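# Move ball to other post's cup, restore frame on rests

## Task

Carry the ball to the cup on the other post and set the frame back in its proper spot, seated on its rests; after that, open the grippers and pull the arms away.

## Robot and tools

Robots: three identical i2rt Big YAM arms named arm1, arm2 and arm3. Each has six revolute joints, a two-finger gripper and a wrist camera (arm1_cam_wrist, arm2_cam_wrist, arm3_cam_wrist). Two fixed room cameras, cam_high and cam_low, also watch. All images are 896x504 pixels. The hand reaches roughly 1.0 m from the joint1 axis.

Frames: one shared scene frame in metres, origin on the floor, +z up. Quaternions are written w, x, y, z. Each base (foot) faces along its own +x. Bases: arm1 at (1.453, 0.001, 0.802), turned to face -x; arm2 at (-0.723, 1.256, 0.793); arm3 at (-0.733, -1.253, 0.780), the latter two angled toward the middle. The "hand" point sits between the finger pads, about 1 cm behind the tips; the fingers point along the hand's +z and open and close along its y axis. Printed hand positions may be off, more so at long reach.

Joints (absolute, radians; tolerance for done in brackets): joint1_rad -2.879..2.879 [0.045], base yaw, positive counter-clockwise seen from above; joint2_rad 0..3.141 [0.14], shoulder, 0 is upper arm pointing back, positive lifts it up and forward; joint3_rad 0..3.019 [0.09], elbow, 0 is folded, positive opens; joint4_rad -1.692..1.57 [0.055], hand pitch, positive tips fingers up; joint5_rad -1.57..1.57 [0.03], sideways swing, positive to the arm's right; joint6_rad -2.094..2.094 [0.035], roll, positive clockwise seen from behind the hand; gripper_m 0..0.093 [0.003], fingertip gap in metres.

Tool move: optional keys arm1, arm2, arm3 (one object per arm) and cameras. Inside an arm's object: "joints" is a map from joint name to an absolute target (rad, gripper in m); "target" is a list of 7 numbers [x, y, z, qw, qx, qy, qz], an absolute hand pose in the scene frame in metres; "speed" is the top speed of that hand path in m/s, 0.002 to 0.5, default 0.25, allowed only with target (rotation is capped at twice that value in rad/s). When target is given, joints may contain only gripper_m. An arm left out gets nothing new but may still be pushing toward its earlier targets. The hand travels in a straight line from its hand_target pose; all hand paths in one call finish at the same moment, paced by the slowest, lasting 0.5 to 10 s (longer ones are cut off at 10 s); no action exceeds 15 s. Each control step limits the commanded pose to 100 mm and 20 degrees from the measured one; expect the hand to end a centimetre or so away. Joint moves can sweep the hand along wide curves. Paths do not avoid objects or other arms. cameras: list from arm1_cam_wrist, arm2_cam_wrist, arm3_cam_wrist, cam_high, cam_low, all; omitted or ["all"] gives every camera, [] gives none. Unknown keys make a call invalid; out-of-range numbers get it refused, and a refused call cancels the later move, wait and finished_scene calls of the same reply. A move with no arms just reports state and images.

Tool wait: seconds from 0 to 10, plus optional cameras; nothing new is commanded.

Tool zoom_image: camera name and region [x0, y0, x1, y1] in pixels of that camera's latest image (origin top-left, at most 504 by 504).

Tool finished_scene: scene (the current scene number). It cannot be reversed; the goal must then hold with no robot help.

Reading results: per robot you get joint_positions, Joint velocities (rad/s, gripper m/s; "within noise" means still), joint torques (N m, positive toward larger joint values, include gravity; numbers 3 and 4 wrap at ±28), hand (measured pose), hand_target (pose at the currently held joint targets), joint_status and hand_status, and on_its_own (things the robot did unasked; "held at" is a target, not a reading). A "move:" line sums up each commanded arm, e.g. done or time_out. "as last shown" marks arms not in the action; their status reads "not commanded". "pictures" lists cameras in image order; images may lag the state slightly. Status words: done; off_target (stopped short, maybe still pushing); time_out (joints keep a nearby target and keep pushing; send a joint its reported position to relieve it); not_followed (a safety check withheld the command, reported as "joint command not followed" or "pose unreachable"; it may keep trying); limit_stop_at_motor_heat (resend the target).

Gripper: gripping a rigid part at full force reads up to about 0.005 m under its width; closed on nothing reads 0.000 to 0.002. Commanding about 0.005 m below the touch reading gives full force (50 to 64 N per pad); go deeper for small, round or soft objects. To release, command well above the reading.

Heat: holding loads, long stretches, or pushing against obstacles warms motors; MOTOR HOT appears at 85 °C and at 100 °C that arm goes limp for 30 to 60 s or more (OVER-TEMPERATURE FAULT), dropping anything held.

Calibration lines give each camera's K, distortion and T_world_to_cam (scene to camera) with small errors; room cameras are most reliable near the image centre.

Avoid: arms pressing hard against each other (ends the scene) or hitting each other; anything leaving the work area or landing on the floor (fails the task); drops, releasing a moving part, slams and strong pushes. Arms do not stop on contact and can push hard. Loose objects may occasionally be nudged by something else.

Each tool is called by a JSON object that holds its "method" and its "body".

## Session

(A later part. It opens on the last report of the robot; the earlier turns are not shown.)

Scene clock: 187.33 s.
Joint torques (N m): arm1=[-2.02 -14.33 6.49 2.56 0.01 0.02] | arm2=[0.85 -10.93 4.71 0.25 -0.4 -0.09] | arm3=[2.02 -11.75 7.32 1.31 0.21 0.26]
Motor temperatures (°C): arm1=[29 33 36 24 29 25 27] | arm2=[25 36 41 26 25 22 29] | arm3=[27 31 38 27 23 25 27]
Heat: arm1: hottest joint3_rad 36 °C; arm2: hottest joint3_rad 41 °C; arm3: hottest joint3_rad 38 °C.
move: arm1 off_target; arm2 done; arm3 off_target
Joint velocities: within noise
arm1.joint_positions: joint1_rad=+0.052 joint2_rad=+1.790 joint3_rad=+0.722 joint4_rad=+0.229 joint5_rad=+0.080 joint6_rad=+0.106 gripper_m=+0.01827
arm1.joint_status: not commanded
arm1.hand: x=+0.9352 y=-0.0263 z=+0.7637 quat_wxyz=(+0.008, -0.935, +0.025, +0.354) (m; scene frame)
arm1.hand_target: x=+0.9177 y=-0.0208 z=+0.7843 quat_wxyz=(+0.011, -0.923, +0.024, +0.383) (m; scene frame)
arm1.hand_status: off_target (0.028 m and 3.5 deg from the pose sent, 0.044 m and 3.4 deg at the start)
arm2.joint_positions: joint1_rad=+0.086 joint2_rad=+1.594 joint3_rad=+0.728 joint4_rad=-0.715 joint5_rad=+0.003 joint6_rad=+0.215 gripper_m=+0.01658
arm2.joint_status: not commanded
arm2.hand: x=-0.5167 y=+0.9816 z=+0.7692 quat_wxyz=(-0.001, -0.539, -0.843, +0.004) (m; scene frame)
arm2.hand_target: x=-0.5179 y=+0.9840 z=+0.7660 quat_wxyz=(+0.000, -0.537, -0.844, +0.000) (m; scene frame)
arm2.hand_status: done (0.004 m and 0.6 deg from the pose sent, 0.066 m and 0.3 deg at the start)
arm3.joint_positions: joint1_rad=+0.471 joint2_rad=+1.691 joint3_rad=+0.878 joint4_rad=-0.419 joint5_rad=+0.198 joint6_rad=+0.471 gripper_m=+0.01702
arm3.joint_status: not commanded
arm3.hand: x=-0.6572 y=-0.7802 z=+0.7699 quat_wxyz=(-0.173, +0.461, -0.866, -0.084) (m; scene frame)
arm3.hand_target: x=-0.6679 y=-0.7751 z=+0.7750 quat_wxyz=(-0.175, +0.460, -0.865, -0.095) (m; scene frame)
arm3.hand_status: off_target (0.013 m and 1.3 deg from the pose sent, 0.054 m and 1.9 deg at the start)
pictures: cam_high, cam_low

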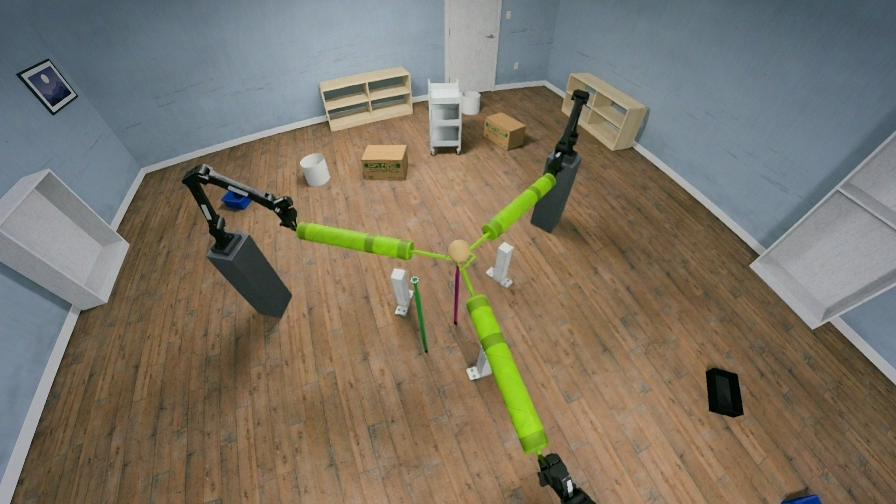

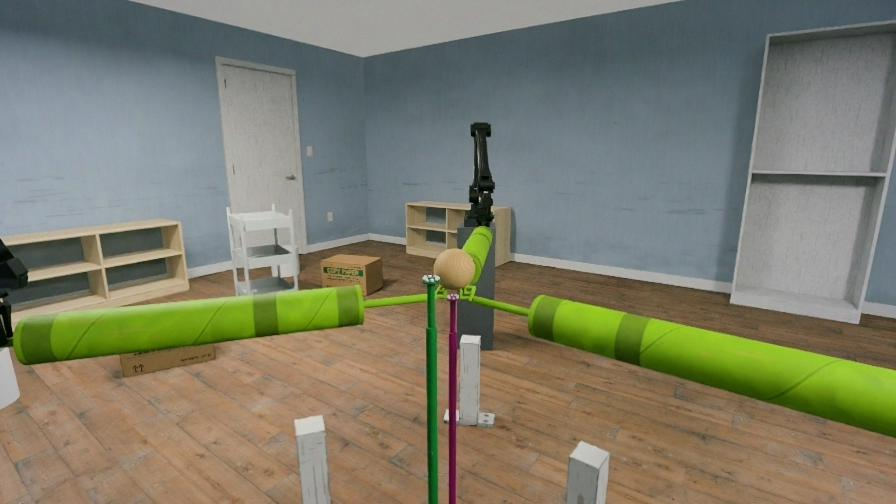

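{"method": "move", "body": {"arm1": {"target":[0.904,-0.018,0.780,-0.010,0.924,-0.024,-0.383],"speed":0.05}, "arm2": {"target":[-0.532,0.988,0.762,0,0.537,0.8434,0],"speed":0.05}, "arm3": {"target":[-0.682,-0.771,0.771,0.175,-0.46,0.865,0.095],"speed":0.05}, "cameras": ["cam_low","cam_high"]}}

{"method": "zoom_image", "body": {"camera": "cam_high", "region": [430, 220, 490, 280]}}

{"method": "zoom_image", "body": {"camera": "cam_low", "region": [410, 230, 490, 310]}}

Scene clock: 198.00 s.
Joint torques (N m): arm1=[-2.49 -14.56 7.02 2.28 -0.06 -0.03] | arm2=[0.73 -11.75 4.11 -0.02 -0.34 -0.12] | arm3=[2.32 -11.52 7.86 1.13 0.15 0.3]
Motor temperatures (°C): arm1=[29 33 36 24 29 25 27] | arm2=[25 35 39 26 25 22 30] | arm3=[27 30 37 27 23 25 27]
Heat: arm1: hottest joint3_rad 36 °C; arm2: hottest joint3_rad 39 °C; arm3: hottest joint3_rad 37 °C.
move: arm1 off_target; arm2 done; arm3 off_target
Joint velocities: within noise
arm1.joint_positions: joint1_rad=+0.047 joint2_rad=+1.818 joint3_rad=+0.751 joint4_rad=+0.232 joint5_rad=+0.076 joint6_rad=+0.106 gripper_m=+0.01827
arm1.joint_status: not commanded
arm1.hand: x=+0.9243 y=-0.0257 z=+0.7599 quat_wxyz=(+0.007, -0.934, +0.026, +0.356) (m; scene frame)
arm1.hand_target: x=+0.9050 y=-0.0177 z=+0.7803 quat_wxyz=(+0.011, -0.924, +0.024, +0.383) (m; scene frame)
arm1.hand_status: off_target (0.030 m and 3.3 deg from the pose sent, 0.036 m and 3.5 deg at the start)
arm2.joint_positions: joint1_rad=+0.061 joint2_rad=+1.594 joint3_rad=+0.698 joint4_rad=-0.689 joint5_rad=+0.002 joint6_rad=+0.192 gripper_m=+0.01658
arm2.joint_status: not commanded
arm2.hand: x=-0.5288 y=+0.9842 z=+0.7619 quat_wxyz=(+0.000, -0.539, -0.842, +0.003) (m; scene frame)
arm2.hand_target: x=-0.5319 y=+0.9881 z=+0.7619 quat_wxyz=(+0.000, -0.537, -0.844, +0.000) (m; scene frame)
arm2.hand_status: done (0.005 m and 0.5 deg from the pose sent, 0.018 m and 0.6 deg at the start)
arm3.joint_positions: joint1_rad=+0.502 joint2_rad=+1.703 joint3_rad=+0.878 joint4_rad=-0.414 joint5_rad=+0.211 joint6_rad=+0.500 gripper_m=+0.01702
arm3.joint_status: not commanded
arm3.hand: x=-0.6693 y=-0.7792 z=+0.7651 quat_wxyz=(-0.173, +0.461, -0.866, -0.082) (m; scene frame)
arm3.hand_target: x=-0.6820 y=-0.7713 z=+0.7709 quat_wxyz=(-0.175, +0.460, -0.865, -0.095) (m; scene frame)
arm3.hand_status: off_target (0.016 m and 1.5 deg from the pose sent, 0.027 m and 1.3 deg at the start)
pictures: cam_high, cam_low

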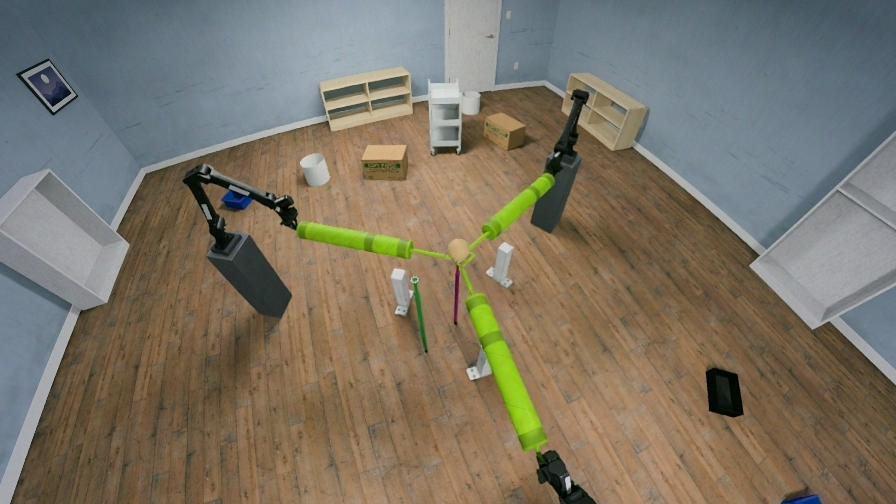

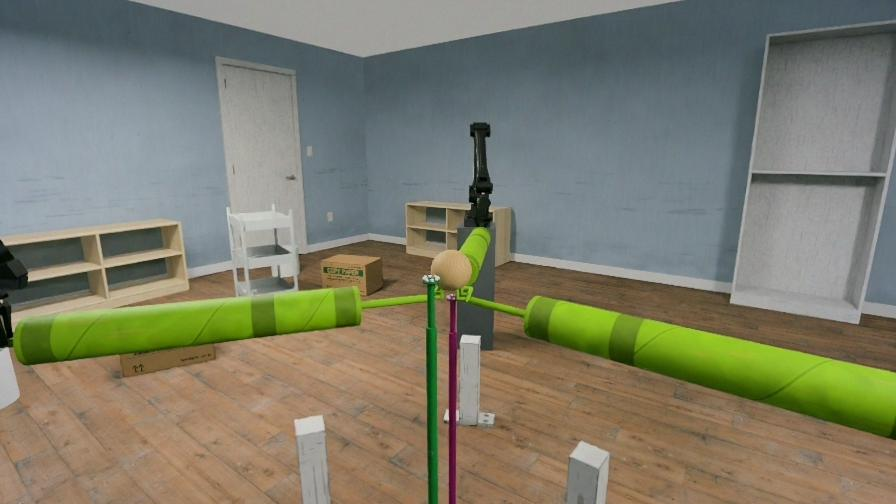

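Scaled by 8.400 from the camera's 896x504 image, which has a finer 1280x720 frame.

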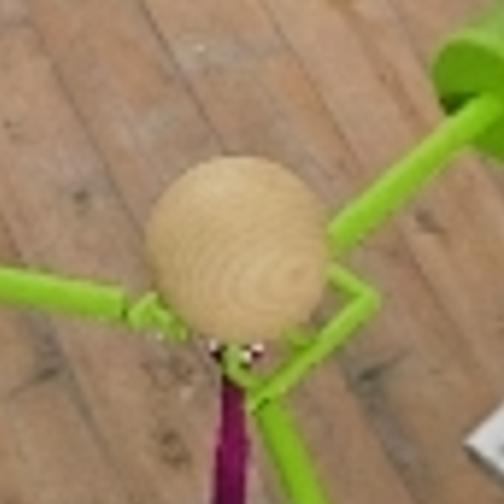

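Scaled by 6.300 from the camera's 896x504 image, which has a finer 1280x720 frame.

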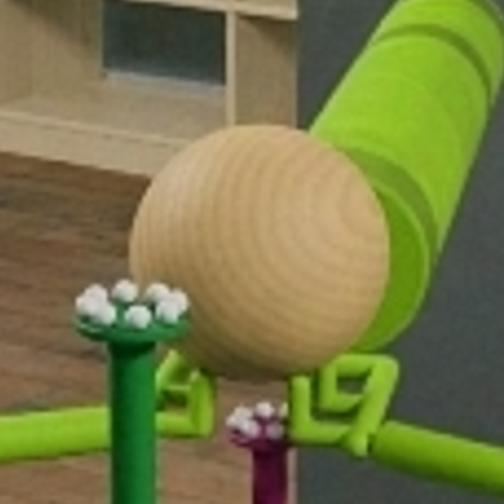

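{"method": "move", "body": {"arm1": {"target":[0.904,-0.018,0.718,-0.010,0.924,-0.024,-0.383],"speed":0.04}, "arm2": {"target":[-0.532,0.988,0.700,0,0.537,0.8434,0],"speed":0.04}, "arm3": {"target":[-0.682,-0.771,0.709,0.175,-0.46,0.865,0.095],"speed":0.04}, "cameras": ["cam_low","cam_high"]}}

{"method": "zoom_image", "body": {"camera": "cam_high", "region": [430, 220, 490, 280]}}

{"method": "zoom_image", "body": {"camera": "cam_low", "region": [410, 250, 490, 330]}}

Scene clock: 211.53 s.
Joint torques (N m): arm1=[-2.2 -15.21 5.3 2.56 -0.04 -0.01] | arm2=[0.85 -10.93 3.04 0.35 -0.25 -0.1] | arm3=[2.02 -12.04 6.16 1.61 0.14 0.25]
Motor temperatures (°C): arm1=[29 33 35 24 28 25 27] | arm2=[25 34 37 26 25 22 30] | arm3=[27 30 37 27 23 25 27]
Heat: arm1: hottest joint3_rad 35 °C; arm2: hottest joint3_rad 37 °C; arm3: hottest joint3_rad 37 °C.
move: arm1 off_target; arm2 done; arm3 off_target
Joint velocities: within noise
arm1.joint_positions: joint1_rad=+0.046 joint2_rad=+1.993 joint3_rad=+0.762 joint4_rad=+0.399 joint5_rad=+0.076 joint6_rad=+0.104 gripper_m=+0.01827
arm1.joint_status: not commanded
arm1.hand: x=+0.9225 y=-0.0246 z=+0.7020 quat_wxyz=(+0.007, -0.934, +0.026, +0.358) (m; scene frame)
arm1.hand_target: x=+0.9046 y=-0.0179 z=+0.7183 quat_wxyz=(+0.010, -0.924, +0.024, +0.383) (m; scene frame)
arm1.hand_status: off_target (0.025 m and 3.1 deg from the pose sent, 0.047 m and 3.3 deg at the start)
arm2.joint_positions: joint1_rad=+0.061 joint2_rad=+1.751 joint3_rad=+0.665 joint4_rad=-0.489 joint5_rad=+0.000 joint6_rad=+0.192 gripper_m=+0.01658
arm2.joint_status: not commanded
arm2.hand: x=-0.5283 y=+0.9838 z=+0.7054 quat_wxyz=(-0.005, -0.539, -0.842, +0.004) (m; scene frame)
arm2.hand_target: x=-0.5320 y=+0.9881 z=+0.7002 quat_wxyz=(+0.000, -0.537, -0.844, +0.000) (m; scene frame)
arm2.hand_status: done (0.008 m and 0.7 deg from the pose sent, 0.062 m and 0.5 deg at the start)
arm3.joint_positions: joint1_rad=+0.504 joint2_rad=+1.846 joint3_rad=+0.857 joint4_rad=-0.253 joint5_rad=+0.211 joint6_rad=+0.504 gripper_m=+0.01702
arm3.joint_status: not commanded
arm3.hand: x=-0.6705 y=-0.7781 z=+0.7062 quat_wxyz=(-0.173, +0.460, -0.867, -0.082) (m; scene frame)
arm3.hand_target: x=-0.6819 y=-0.7712 z=+0.7091 quat_wxyz=(-0.175, +0.460, -0.865, -0.095) (m; scene frame)
arm3.hand_status: off_target (0.014 m and 1.6 deg from the pose sent, 0.058 m and 1.5 deg at the start)
pictures: cam_high, cam_low

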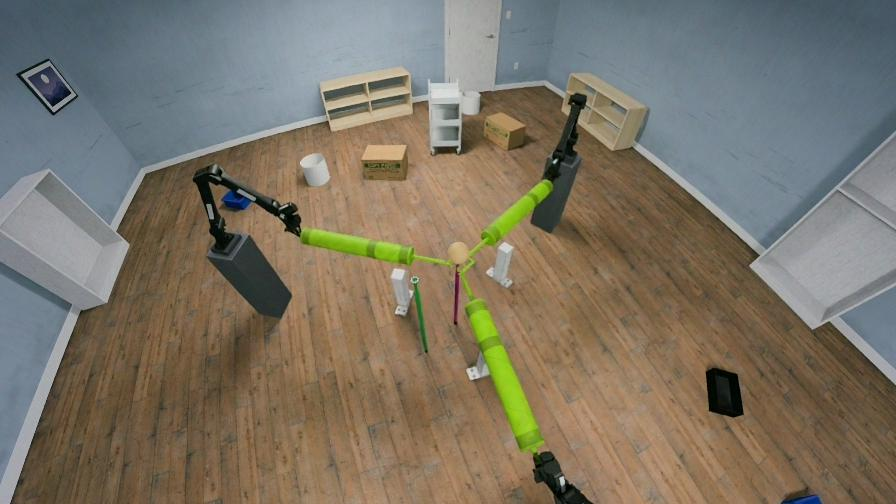

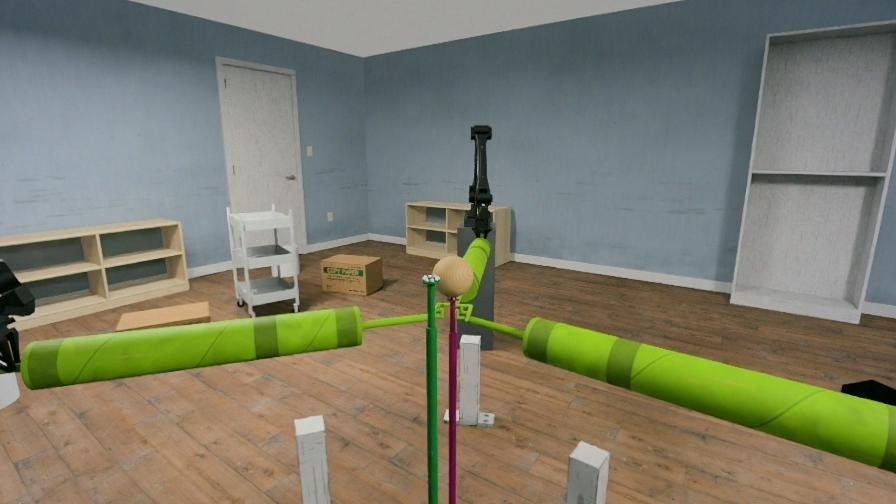

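Scaled by 8.400 from the camera's 896x504 image, which has a finer 1280x720 frame.

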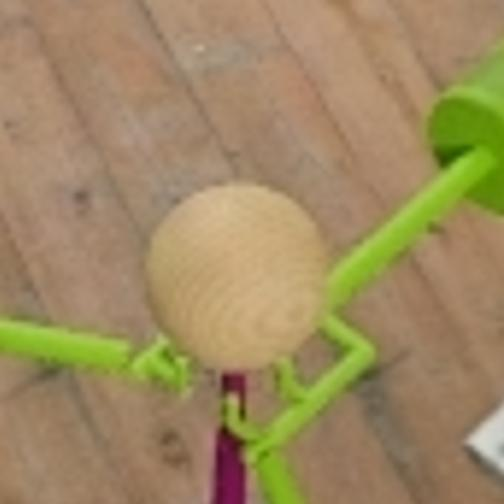

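Scaled by 6.300 from the camera's 896x504 image, which has a finer 1280x720 frame.

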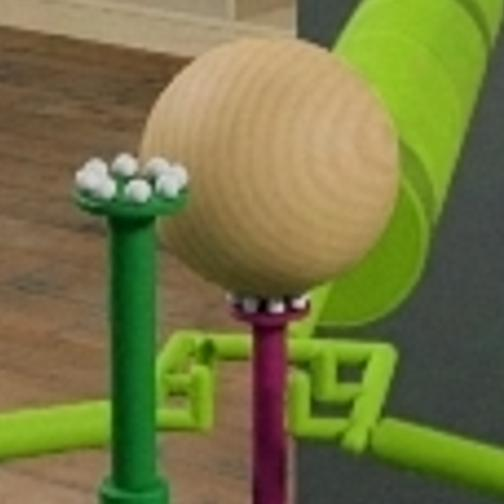

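{"method": "move", "body": {"arm1": {"target":[0.891,0.018,0.718,-0.010,0.924,-0.024,-0.383],"speed":0.05}, "arm2": {"target":[-0.545,1.024,0.700,-0.03,0.537,0.843,0.02],"speed":0.05}, "arm3": {"target":[-0.695,-0.735,0.709,0.175,-0.46,0.865,0.095],"speed":0.05}, "cameras": ["cam_low","cam_high"]}}

{"method": "zoom_image", "body": {"camera": "cam_high", "region": [430, 220, 490, 280]}}

{"method": "zoom_image", "body": {"camera": "cam_low", "region": [410, 250, 490, 330]}}

Scene clock: 225.20 s.
Joint torques (N m): arm1=[-2.49 -15.68 5.82 1.81 -0.1 -0.02] | arm2=[2.61 -12.4 2.37 -0.7 -0.43 0.13] | arm3=[2.14 -13.04 8.69 0.43 0.15 0.3]
Motor temperatures (°C): arm1=[29 32 34 24 28 25 27] | arm2=[25 33 35 26 25 22 30] | arm3=[27 31 36 27 23 25 27]
Heat: arm1: hottest joint3_rad 34 °C; arm2: hottest joint3_rad 35 °C; arm3: hottest joint3_rad 36 °C.
move: arm1 off_target; arm2 off_target; arm3 off_target
Joint velocities: within noise
arm1.joint_positions: joint1_rad=-0.035 joint2_rad=+2.009 joint3_rad=+0.794 joint4_rad=+0.399 joint5_rad=+0.017 joint6_rad=+0.046 gripper_m=+0.01827
arm1.joint_status: not commanded
arm1.hand: x=+0.9085 y=+0.0082 z=+0.7026 quat_wxyz=(+0.005, -0.931, +0.026, +0.363) (m; scene frame)
arm1.hand_target: x=+0.8916 y=+0.0180 z=+0.7183 quat_wxyz=(+0.010, -0.923, +0.024, +0.383) (m; scene frame)
arm1.hand_status: off_target (0.025 m and 2.5 deg from the pose sent, 0.055 m and 3.1 deg at the start)
arm2.joint_positions: joint1_rad=+0.066 joint2_rad=+1.751 joint3_rad=+0.614 joint4_rad=-0.504 joint5_rad=-0.013 joint6_rad=+0.193 gripper_m=+0.01658
arm2.joint_status: not commanded
arm2.hand: x=-0.5451 y=+1.0133 z=+0.6968 quat_wxyz=(+0.024, -0.538, -0.843, -0.014) (m; scene frame)
arm2.hand_target: x=-0.5452 y=+1.0237 z=+0.6997 quat_wxyz=(+0.030, -0.537, -0.843, -0.020) (m; scene frame)
arm2.hand_status: off_target (0.011 m and 1.0 deg from the pose sent, 0.044 m and 4.8 deg at the start)
arm3.joint_positions: joint1_rad=+0.533 joint2_rad=+1.901 joint3_rad=+0.935 joint4_rad=-0.277 joint5_rad=+0.222 joint6_rad=+0.529 gripper_m=+0.01702
arm3.joint_status: not commanded
arm3.hand: x=-0.6821 y=-0.7506 z=+0.7014 quat_wxyz=(-0.175, +0.461, -0.866, -0.083) (m; scene frame)
arm3.hand_target: x=-0.6950 y=-0.7357 z=+0.7092 quat_wxyz=(-0.175, +0.460, -0.865, -0.095) (m; scene frame)
arm3.hand_status: off_target (0.022 m and 1.3 deg from the pose sent, 0.050 m and 1.6 deg at the start)
pictures: cam_high, cam_low

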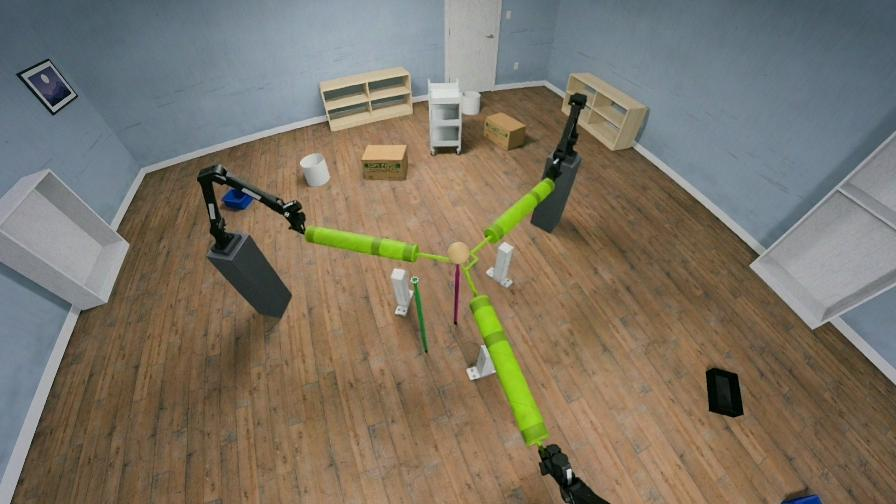

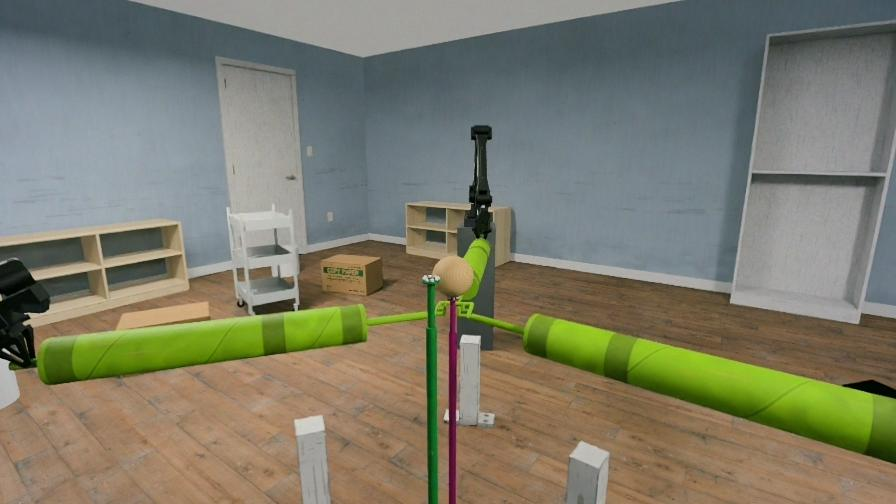

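Scaled by 8.400 from the camera's 896x504 image, which has a finer 1280x720 frame.

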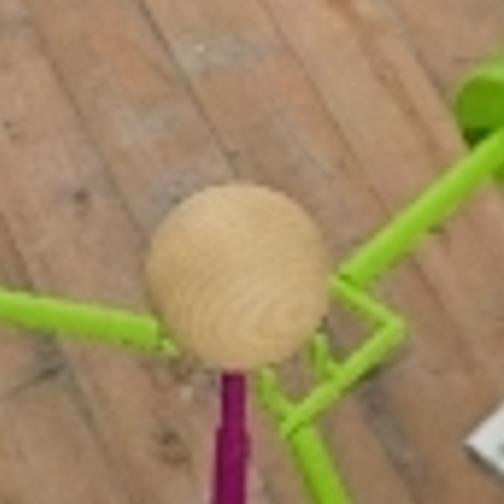

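Scaled by 6.300 from the camera's 896x504 image, which has a finer 1280x720 frame.

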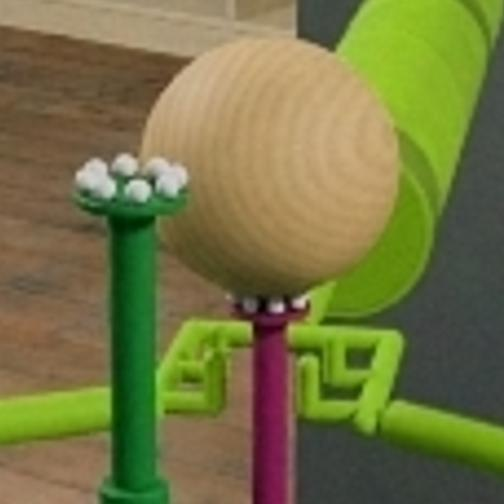

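{"method": "move", "body": {"arm1": {"target":[0.875,0.054,0.718,-0.010,0.924,-0.024,-0.383],"speed":0.08}, "arm2": {"target":[-0.558,1.057,0.700,-0.06,0.535,0.84,0.04],"speed":0.08}, "arm3": {"target":[-0.711,-0.699,0.712,0.2,-0.457,0.86,0.105],"speed":0.08}, "cameras": ["cam_low","cam_high"]}}

{"method": "zoom_image", "body": {"camera": "cam_high", "region": [430, 220, 490, 280]}}

{"method": "zoom_image", "body": {"camera": "cam_low", "region": [410, 250, 490, 330]}}

Scene clock: 231.10 s.
Joint torques (N m): arm1=[-2.61 -16.26 6.38 1.66 -0.13 -0.01] | arm2=[2.61 -12.4 1.99 -1.01 -0.53 0.13] | arm3=[2.2 -13.68 9.26 0.44 0.27 0.29]
Motor temperatures (°C): arm1=[29 33 34 24 28 25 27] | arm2=[25 33 34 26 25 22 30] | arm3=[27 30 37 27 23 25 27]
Heat: arm1: hottest joint3_rad 34 °C; arm2: hottest joint3_rad 34 °C; arm3: hottest joint3_rad 37 °C.
move: arm1 off_target; arm2 off_target; arm3 off_target
Joint velocities: within noise
arm1.joint_positions: joint1_rad=-0.111 joint2_rad=+2.033 joint3_rad=+0.843 joint4_rad=+0.370 joint5_rad=-0.038 joint6_rad=-0.009 gripper_m=+0.01827
arm1.joint_status: not commanded
arm1.hand: x=+0.8938 y=+0.0418 z=+0.7007 quat_wxyz=(+0.003, -0.932, +0.026, +0.362) (m; scene frame)
arm1.hand_target: x=+0.8758 y=+0.0541 z=+0.7184 quat_wxyz=(+0.011, -0.923, +0.024, +0.383) (m; scene frame)
arm1.hand_status: off_target (0.028 m and 2.7 deg from the pose sent, 0.059 m and 2.5 deg at the start)
arm2.joint_positions: joint1_rad=+0.089 joint2_rad=+1.741 joint3_rad=+0.566 joint4_rad=-0.540 joint5_rad=-0.030 joint6_rad=+0.214 gripper_m=+0.01658
arm2.joint_status: not commanded
arm2.hand: x=-0.5584 y=+1.0472 z=+0.6938 quat_wxyz=(+0.056, -0.537, -0.841, -0.034) (m; scene frame)
arm2.hand_target: x=-0.5582 y=+1.0568 z=+0.6994 quat_wxyz=(+0.060, -0.536, -0.841, -0.040) (m; scene frame)
arm2.hand_status: off_target (0.012 m and 0.8 deg from the pose sent, 0.046 m and 5.1 deg at the start)
arm3.joint_positions: joint1_rad=+0.577 joint2_rad=+1.953 joint3_rad=+1.017 joint4_rad=-0.279 joint5_rad=+0.270 joint6_rad=+0.561 gripper_m=+0.01702
arm3.joint_status: not commanded
arm3.hand: x=-0.6965 y=-0.7165 z=+0.7020 quat_wxyz=(-0.198, +0.459, -0.862, -0.091) (m; scene frame)
arm3.hand_target: x=-0.7111 y=-0.6997 z=+0.7124 quat_wxyz=(-0.200, +0.457, -0.860, -0.106) (m; scene frame)
arm3.hand_status: off_target (0.025 m and 1.7 deg from the pose sent, 0.060 m and 3.9 deg at the start)
pictures: cam_high, cam_low

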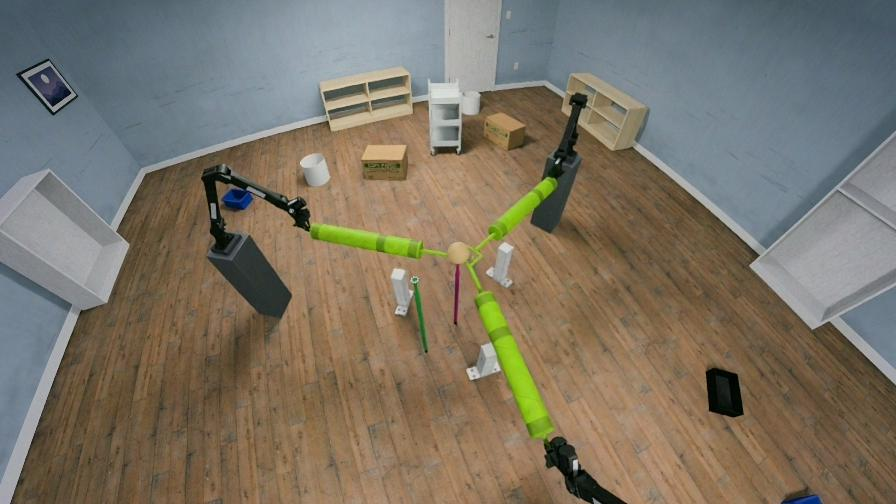

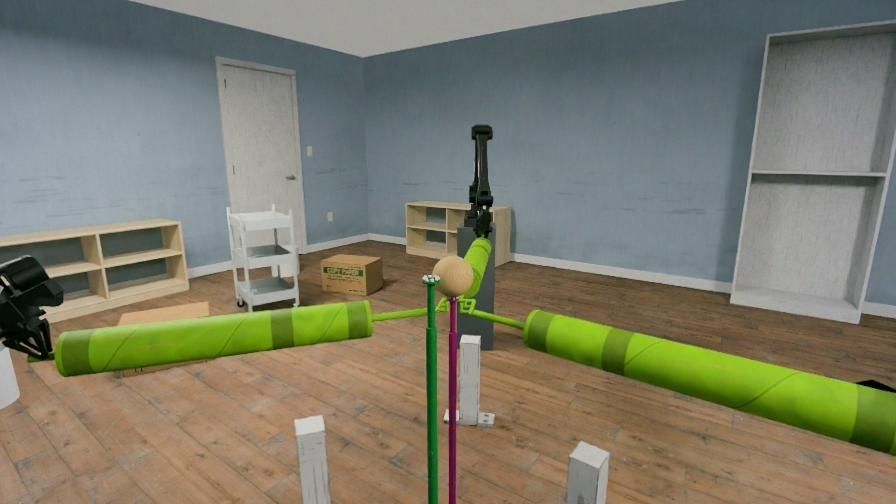

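Scaled by 8.400 from the camera's 896x504 image, which has a finer 1280x720 frame.

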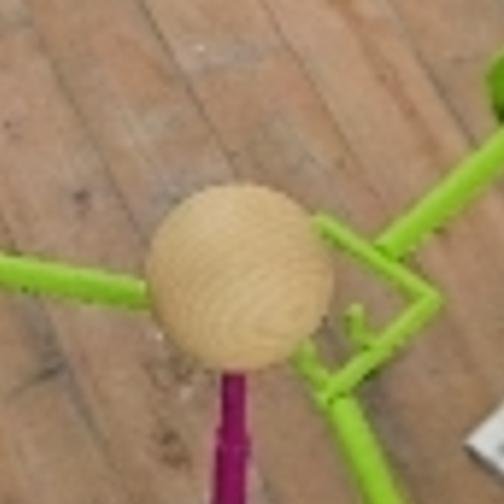

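Scaled by 6.300 from the camera's 896x504 image, which has a finer 1280x720 frame.

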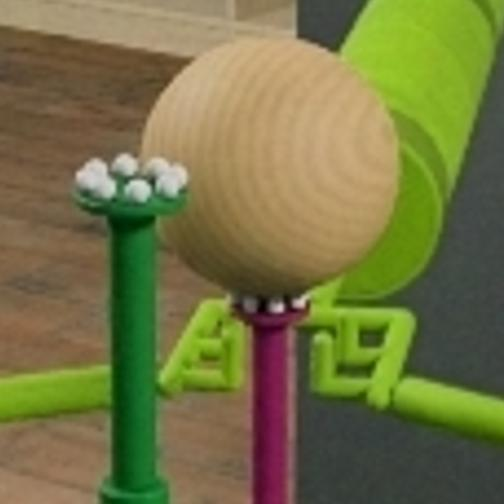

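{"method": "move", "body": {"arm1": {"target":[0.874,0.054,0.500,-0.010,0.924,-0.024,-0.383],"speed":0.12}, "arm2": {"target":[-0.556,1.057,0.486,-0.1465,0.529,0.831,0.0933],"speed":0.12}, "arm3": {"target":[-0.714,-0.697,0.494,0.2285,-0.4535,0.853,0.1215],"speed":0.12}, "cameras": ["cam_low","cam_high"]}}

{"method": "zoom_image", "body": {"camera": "cam_high", "region": [390, 230, 530, 390]}}

Scene clock: 239.17 s.
Joint torques (N m): arm1=[-2.14 -18.55 2.19 2.59 0 0.05] | arm2=[1.26 -13.33 -0.65 -0.55 -0.54 -0.12] | arm3=[2.37 -15.56 4.33 1.84 0.41 0.23]
Motor temperatures (°C): arm1=[29 34 33 24 28 24 27] | arm2=[25 34 33 26 25 22 30] | arm3=[27 31 36 27 23 25 27]
Heat: arm1: hottest joint2_rad 34 °C; arm2: hottest joint2_rad 34 °C; arm3: hottest joint3_rad 36 °C.
move: arm1 off_target; arm2 done; arm3 off_target
Joint velocities: within noise
arm1.joint_positions: joint1_rad=-0.112 joint2_rad=+2.643 joint3_rad=+1.106 joint4_rad=+0.710 joint5_rad=-0.038 joint6_rad=-0.012 gripper_m=+0.01827
arm1.joint_status: not commanded
arm1.hand: x=+0.8915 y=+0.0444 z=+0.4847 quat_wxyz=(+0.004, -0.933, +0.025, +0.359) (m; scene frame)
arm1.hand_target: x=+0.8745 y=+0.0540 z=+0.5001 quat_wxyz=(+0.010, -0.924, +0.024, +0.383) (m; scene frame)
arm1.hand_status: off_target (0.025 m and 3.1 deg from the pose sent, 0.202 m and 2.7 deg at the start)
arm2.joint_positions: joint1_rad=+0.089 joint2_rad=+2.491 joint3_rad=+0.863 joint4_rad=-0.285 joint5_rad=-0.068 joint6_rad=+0.214 gripper_m=+0.01658
arm2.joint_status: not commanded
arm2.hand: x=-0.5547 y=+1.0516 z=+0.4904 quat_wxyz=(+0.142, -0.534, -0.829, -0.086) (m; scene frame)
arm2.hand_target: x=-0.5561 y=+1.0570 z=+0.4861 quat_wxyz=(+0.146, -0.529, -0.831, -0.093) (m; scene frame)
arm2.hand_status: done (0.007 m and 1.2 deg from the pose sent, 0.208 m and 12.5 deg at the start)
arm3.joint_positions: joint1_rad=+0.592 joint2_rad=+2.497 joint3_rad=+1.145 joint4_rad=+0.177 joint5_rad=+0.309 joint6_rad=+0.566 gripper_m=+0.01702
arm3.joint_status: not commanded
arm3.hand: x=-0.6991 y=-0.7127 z=+0.4891 quat_wxyz=(-0.222, +0.454, -0.857, -0.101) (m; scene frame)
arm3.hand_target: x=-0.7141 y=-0.6976 z=+0.4944 quat_wxyz=(-0.228, +0.454, -0.853, -0.122) (m; scene frame)
arm3.hand_status: off_target (0.022 m and 2.5 deg from the pose sent, 0.210 m and 5.1 deg at the start)
pictures: cam_high, cam_low

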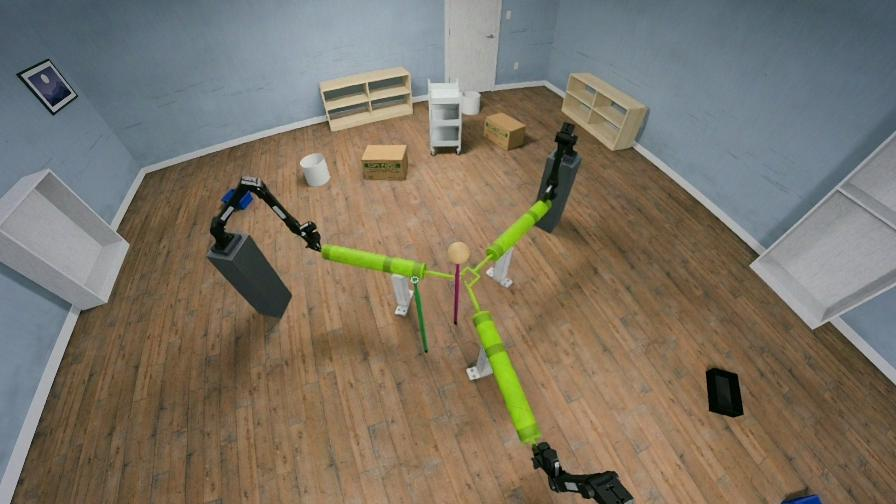

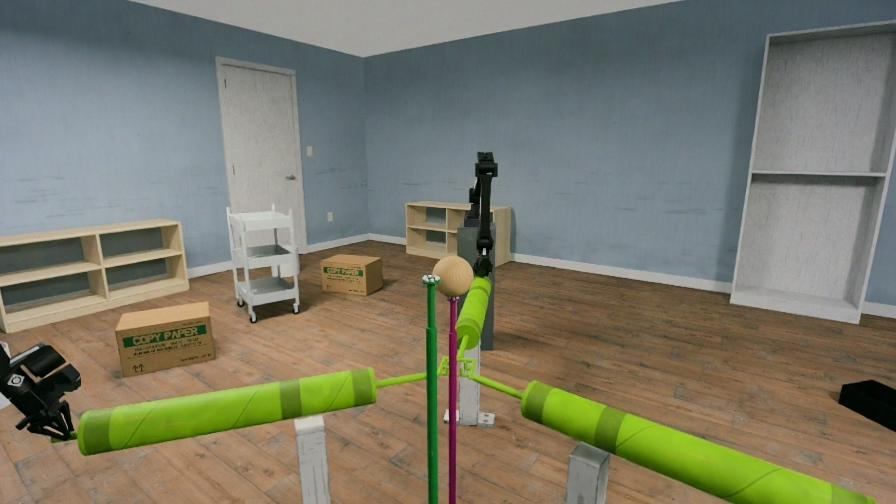

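Scaled by 3.150 from the camera's 896x504 image, which has a finer 1280x720 frame.

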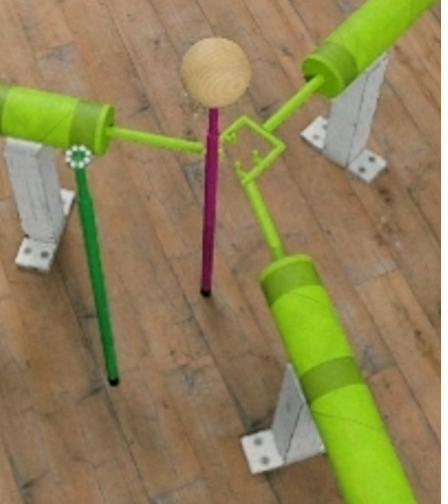

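{"method": "move", "body": {"arm1": {"target":[0.871,0.053,0.454,-0.010,0.924,-0.024,-0.383],"speed":0.04}, "arm2": {"target":[-0.557,1.054,0.438,-0.1465,0.529,0.831,0.0933],"speed":0.04}, "arm3": {"target":[-0.716,-0.697,0.447,0.2285,-0.4535,0.853,0.1215],"speed":0.04}, "cameras": ["cam_low"]}}

{"method": "zoom_image", "body": {"camera": "cam_low", "region": [270, 330, 650, 504]}}

Scene clock: 246.60 s.
Joint torques (N m): arm1=[-1.79 -17.49 3.22 2.52 0.08 0.08] | arm2=[0.62 -11.63 0.01 -0.12 -0.39 -0.16] | arm3=[2.2 -14.33 4.89 2.02 0.23 0.24]
Motor temperatures (°C): arm1=[29 33 32 24 28 24 27] | arm2=[25 33 32 26 25 22 30] | arm3=[27 32 35 27 23 25 27]
Heat: arm1: hottest joint2_rad 33 °C; arm2: hottest joint2_rad 33 °C; arm3: hottest joint3_rad 35 °C.
move: arm1 off_target; arm2 off_target; arm3 off_target
Joint velocities: within noise
arm1.joint_positions: joint1_rad=-0.112 joint2_rad=+2.747 joint3_rad=+1.187 joint4_rad=+0.738 joint5_rad=-0.038 joint6_rad=-0.012 gripper_m=+0.01828
arm1.joint_status: not commanded
arm1.hand: x=+0.8894 y=+0.0449 z=+0.4468 quat_wxyz=(+0.004, -0.932, +0.025, +0.361) (m; scene frame)
arm1.hand_target: x=+0.8716 y=+0.0529 z=+0.4546 quat_wxyz=(+0.010, -0.924, +0.024, +0.383) (m; scene frame)
arm1.hand_status: off_target (0.021 m and 2.8 deg from the pose sent, 0.038 m and 3.1 deg at the start)
arm2.joint_positions: joint1_rad=+0.089 joint2_rad=+2.603 joint3_rad=+0.937 joint4_rad=-0.248 joint5_rad=-0.069 joint6_rad=+0.210 gripper_m=+0.01659
arm2.joint_status: not commanded
arm2.hand: x=-0.5530 y=+1.0493 z=+0.4522 quat_wxyz=(+0.142, -0.533, -0.830, -0.087) (m; scene frame)
arm2.hand_target: x=-0.5571 y=+1.0542 z=+0.4387 quat_wxyz=(+0.146, -0.529, -0.831, -0.093) (m; scene frame)
arm2.hand_status: off_target (0.015 m and 1.0 deg from the pose sent, 0.053 m and 1.2 deg at the start)
arm3.joint_positions: joint1_rad=+0.597 joint2_rad=+2.599 joint3_rad=+1.206 joint4_rad=+0.220 joint5_rad=+0.314 joint6_rad=+0.568 gripper_m=+0.01702
arm3.joint_status: not commanded
arm3.hand: x=-0.7010 y=-0.7117 z=+0.4508 quat_wxyz=(-0.225, +0.454, -0.856, -0.101) (m; scene frame)
arm3.hand_target: x=-0.7161 y=-0.6977 z=+0.4477 quat_wxyz=(-0.228, +0.453, -0.853, -0.122) (m; scene frame)
arm3.hand_status: off_target (0.021 m and 2.4 deg from the pose sent, 0.048 m and 2.5 deg at the start)
pictures: cam_low

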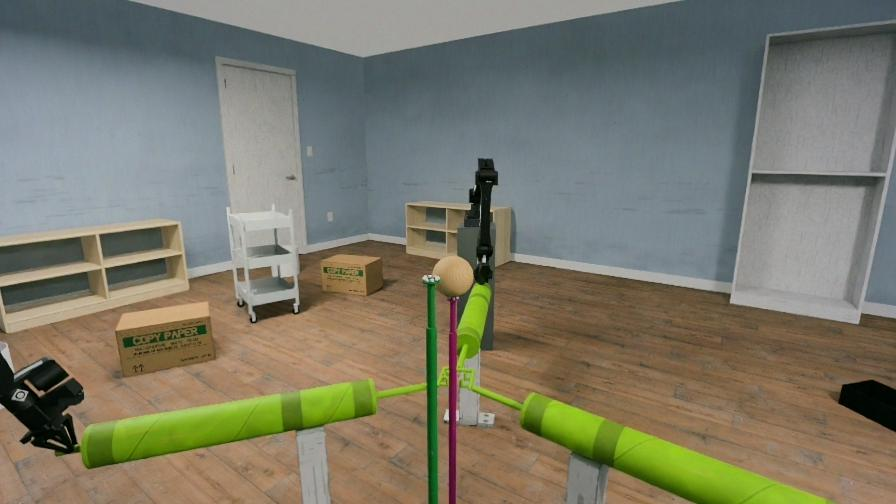

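Scaled by 1.326 from the camera's 896x504 image, which has a finer 1280x720 frame.

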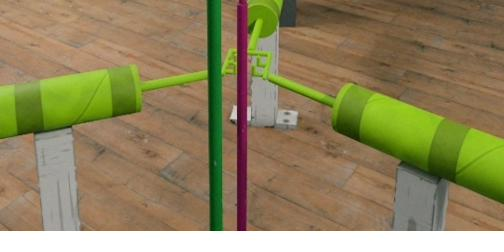

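Essentially seated. Nudge down a touch, then open.

{"method": "move", "body": {"arm1": {"target":[0.875,0.050,0.446,-0.010,0.924,-0.024,-0.383],"speed":0.04}, "arm2": {"target":[-0.557,1.054,0.432,-0.1465,0.529,0.831,0.0933],"speed":0.04}, "arm3": {"target":[-0.712,-0.700,0.437,0.2285,-0.4535,0.853,0.1215],"speed":0.04}, "cameras": []}}

{"method": "move", "body": {"arm1": {"joints":{"gripper_m":0.09}}, "arm2": {"joints":{"gripper_m":0.09}}, "arm3": {"joints":{"gripper_m":0.09}}, "cameras": ["cam_low","cam_high","arm1_cam_wrist","arm3_cam_wrist"]}}

Scene clock: 254.77 s.
Joint torques (N m): arm1=[-1.32 -16.67 3.33 2.47 0.19 0.11] | arm2=[0.73 -10.23 0.65 0.28 -0.38 -0.16] | arm3=[1.55 -13.63 5.04 2.06 0.11 0.15]
Motor temperatures (°C): arm1=[29 34 32 24 28 24 27] | arm2=[25 33 32 26 25 22 30] | arm3=[27 32 34 27 23 25 27]
Heat: arm1: hottest joint2_rad 34 °C; arm2: hottest joint2_rad 33 °C; arm3: hottest joint3_rad 34 °C.
move: arm1 off_target; arm2 off_target; arm3 off_target
Joint velocities: within noise
arm1.joint_positions: joint1_rad=-0.112 joint2_rad=+2.759 joint3_rad=+1.191 joint4_rad=+0.755 joint5_rad=-0.037 joint6_rad=-0.012 gripper_m=+0.01829
arm1.joint_status: not commanded
arm1.hand: x=+0.8893 y=+0.0452 z=+0.4442 quat_wxyz=(+0.005, -0.930, +0.025, +0.365) (m; scene frame)
arm1.hand_target: x=+0.8753 y=+0.0499 z=+0.4466 quat_wxyz=(+0.010, -0.923, +0.024, +0.383) (m; scene frame)
arm1.hand_status: off_target (0.015 m and 2.2 deg from the pose sent, 0.015 m and 2.8 deg at the start)
arm2.joint_positions: joint1_rad=+0.088 joint2_rad=+2.599 joint3_rad=+0.937 joint4_rad=-0.254 joint5_rad=-0.069 joint6_rad=+0.210 gripper_m=+0.01661
arm2.joint_status: not commanded
arm2.hand: x=-0.5526 y=+1.0485 z=+0.4539 quat_wxyz=(+0.143, -0.533, -0.830, -0.087) (m; scene frame)
arm2.hand_target: x=-0.5574 y=+1.0545 z=+0.4336 quat_wxyz=(+0.146, -0.529, -0.831, -0.093) (m; scene frame)
arm2.hand_status: off_target (0.023 m and 1.0 deg from the pose sent, 0.021 m and 1.0 deg at the start)
arm3.joint_positions: joint1_rad=+0.597 joint2_rad=+2.614 joint3_rad=+1.210 joint4_rad=+0.239 joint5_rad=+0.315 joint6_rad=+0.568 gripper_m=+0.01702
arm3.joint_status: not commanded
arm3.hand: x=-0.7011 y=-0.7122 z=+0.4453 quat_wxyz=(-0.226, +0.454, -0.856, -0.105) (m; scene frame)
arm3.hand_target: x=-0.7121 y=-0.7007 z=+0.4378 quat_wxyz=(-0.228, +0.454, -0.853, -0.121) (m; scene frame)
arm3.hand_status: off_target (0.018 m and 2.0 deg from the pose sent, 0.021 m and 2.4 deg at the start)
pictures: none
No camera images: "cameras" was empty.

Scene clock: 255.53 s.
Joint torques (N m): arm1=[-1.32 -17.2 1.95 2.39 0.13 0.11] | arm2=[0.67 -10.17 0.64 0.16 -0.29 -0.16] | arm3=[0.03 -14.33 4.04 1.73 0.25 0.12]
Motor temperatures (°C): arm1=[29 34 32 24 28 24 27] | arm2=[25 33 32 26 25 22 30] | arm3=[27 32 34 27 23 25 27]
Heat: arm1: hottest joint2_rad 34 °C; arm2: hottest joint2_rad 33 °C; arm3: hottest joint3_rad 34 °C.
move: arm1 done; arm2 done; arm3 done
Joint velocities: within noise
arm1.joint_positions: joint1_rad=-0.112 joint2_rad=+2.764 joint3_rad=+1.210 joint4_rad=+0.758 joint5_rad=-0.036 joint6_rad=-0.012 gripper_m=+0.08980
arm1.joint_status: all done
arm1.hand: x=+0.8810 y=+0.0461 z=+0.4447 quat_wxyz=(+0.006, -0.928, +0.025, +0.373) (m; scene frame)
arm1.hand_target: x=+0.8754 y=+0.0499 z=+0.4465 quat_wxyz=(+0.010, -0.924, +0.024, +0.383) (m; scene frame)
arm1.hand_status: not commanded
arm2.joint_positions: joint1_rad=+0.088 joint2_rad=+2.599 joint3_rad=+0.937 joint4_rad=-0.251 joint5_rad=-0.072 joint6_rad=+0.210 gripper_m=+0.08982
arm2.joint_status: all done
arm2.hand: x=-0.5520 y=+1.0483 z=+0.4535 quat_wxyz=(+0.141, -0.533, -0.830, -0.088) (m; scene frame)
arm2.hand_target: x=-0.5574 y=+1.0545 z=+0.4336 quat_wxyz=(+0.146, -0.529, -0.831, -0.093) (m; scene frame)
arm2.hand_status: not commanded
arm3.joint_positions: joint1_rad=+0.608 joint2_rad=+2.622 joint3_rad=+1.224 joint4_rad=+0.248 joint5_rad=+0.311 joint6_rad=+0.570 gripper_m=+0.08984
arm3.joint_status: all done
arm3.hand: x=-0.7078 y=-0.7054 z=+0.4440 quat_wxyz=(-0.227, +0.456, -0.853, -0.113) (m; scene frame)
arm3.hand_target: x=-0.7120 y=-0.7006 z=+0.4378 quat_wxyz=(-0.228, +0.453, -0.853, -0.122) (m; scene frame)
arm3.hand_status: not commanded
pictures: arm1_cam_wrist, arm3_cam_wrist, cam_high, cam_low
camera_calibration:
arm1_cam_wrist: T_world_to_cam=[[0.0595206, 0.998148, 0.0125864, -0.105972], [0.989782, -0.0573757, -0.130538, -0.80886], [-0.129574, 0.0202275, -0.991363, 0.678827], [0, 0, 0, 1]] pos_world=[0.894861, 0.0456355, 0.568711]
arm3_cam_wrist: T_world_to_cam=[[0.833793, -0.551889, 0.014417, 0.194159], [-0.549339, -0.826777, 0.121108, -1.02251], [-0.0549184, -0.108899, -0.992535, 0.451113], [0, 0, 0, 1]] pos_world=[-0.698817, -0.689106, 0.568779]

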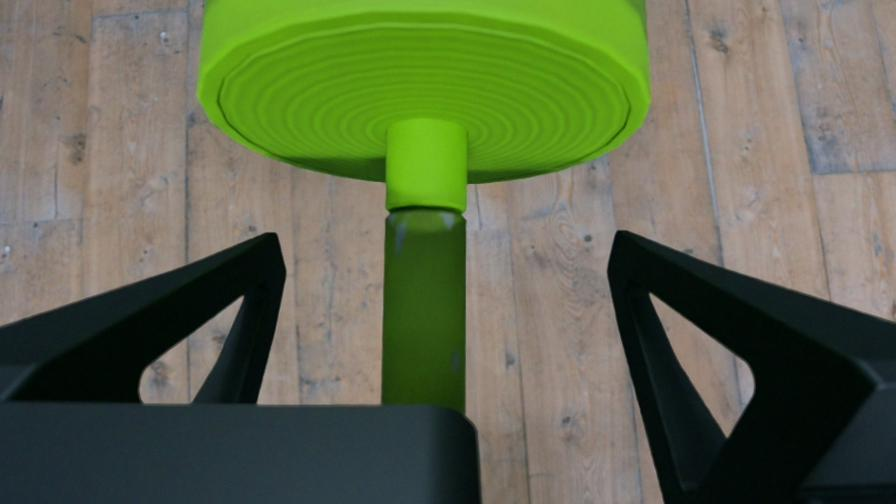

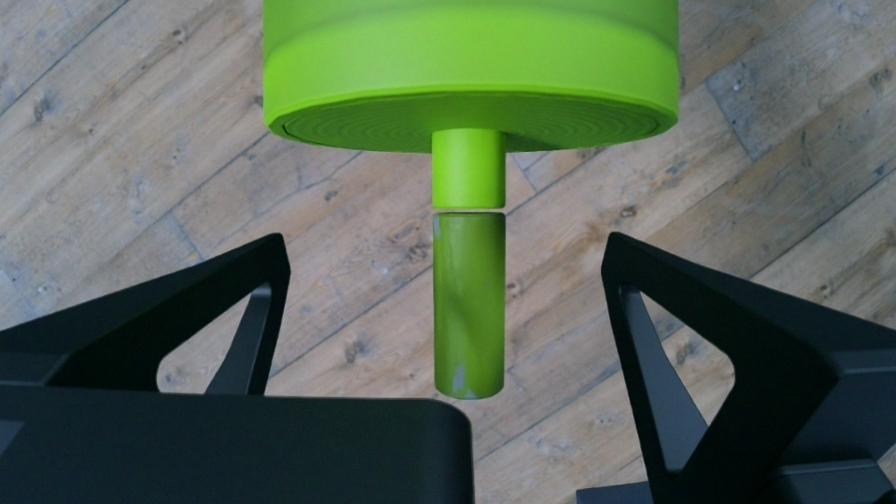

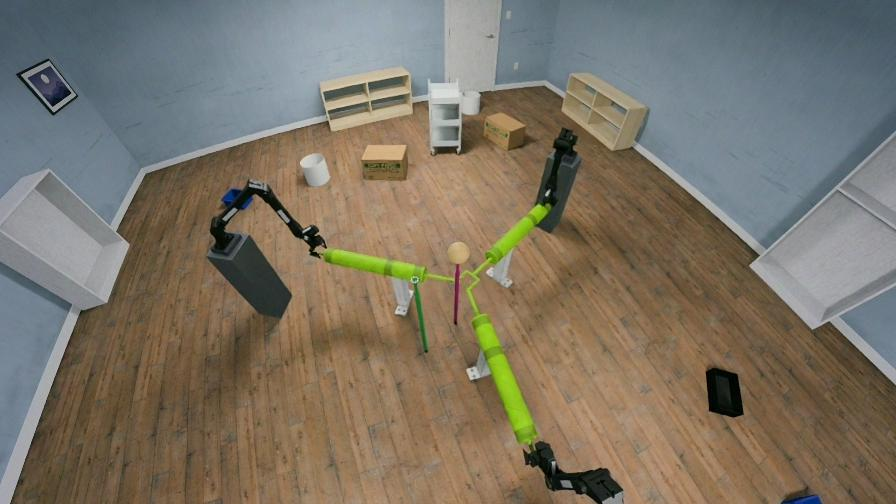

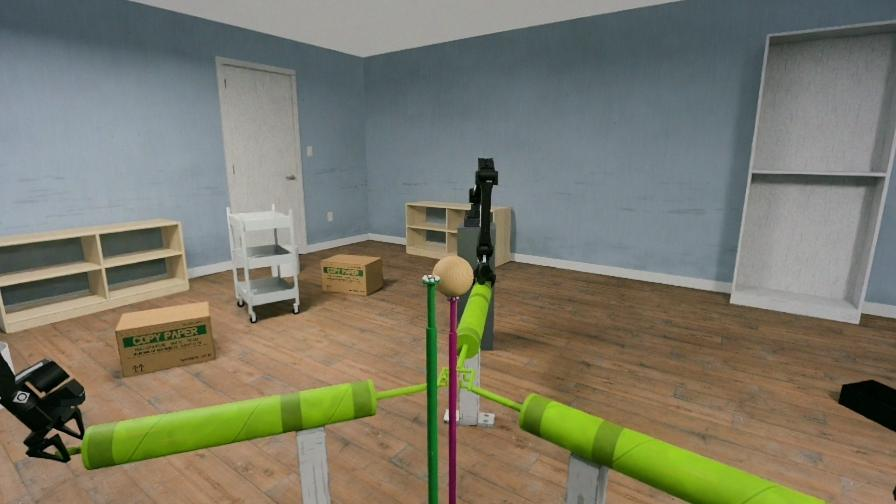

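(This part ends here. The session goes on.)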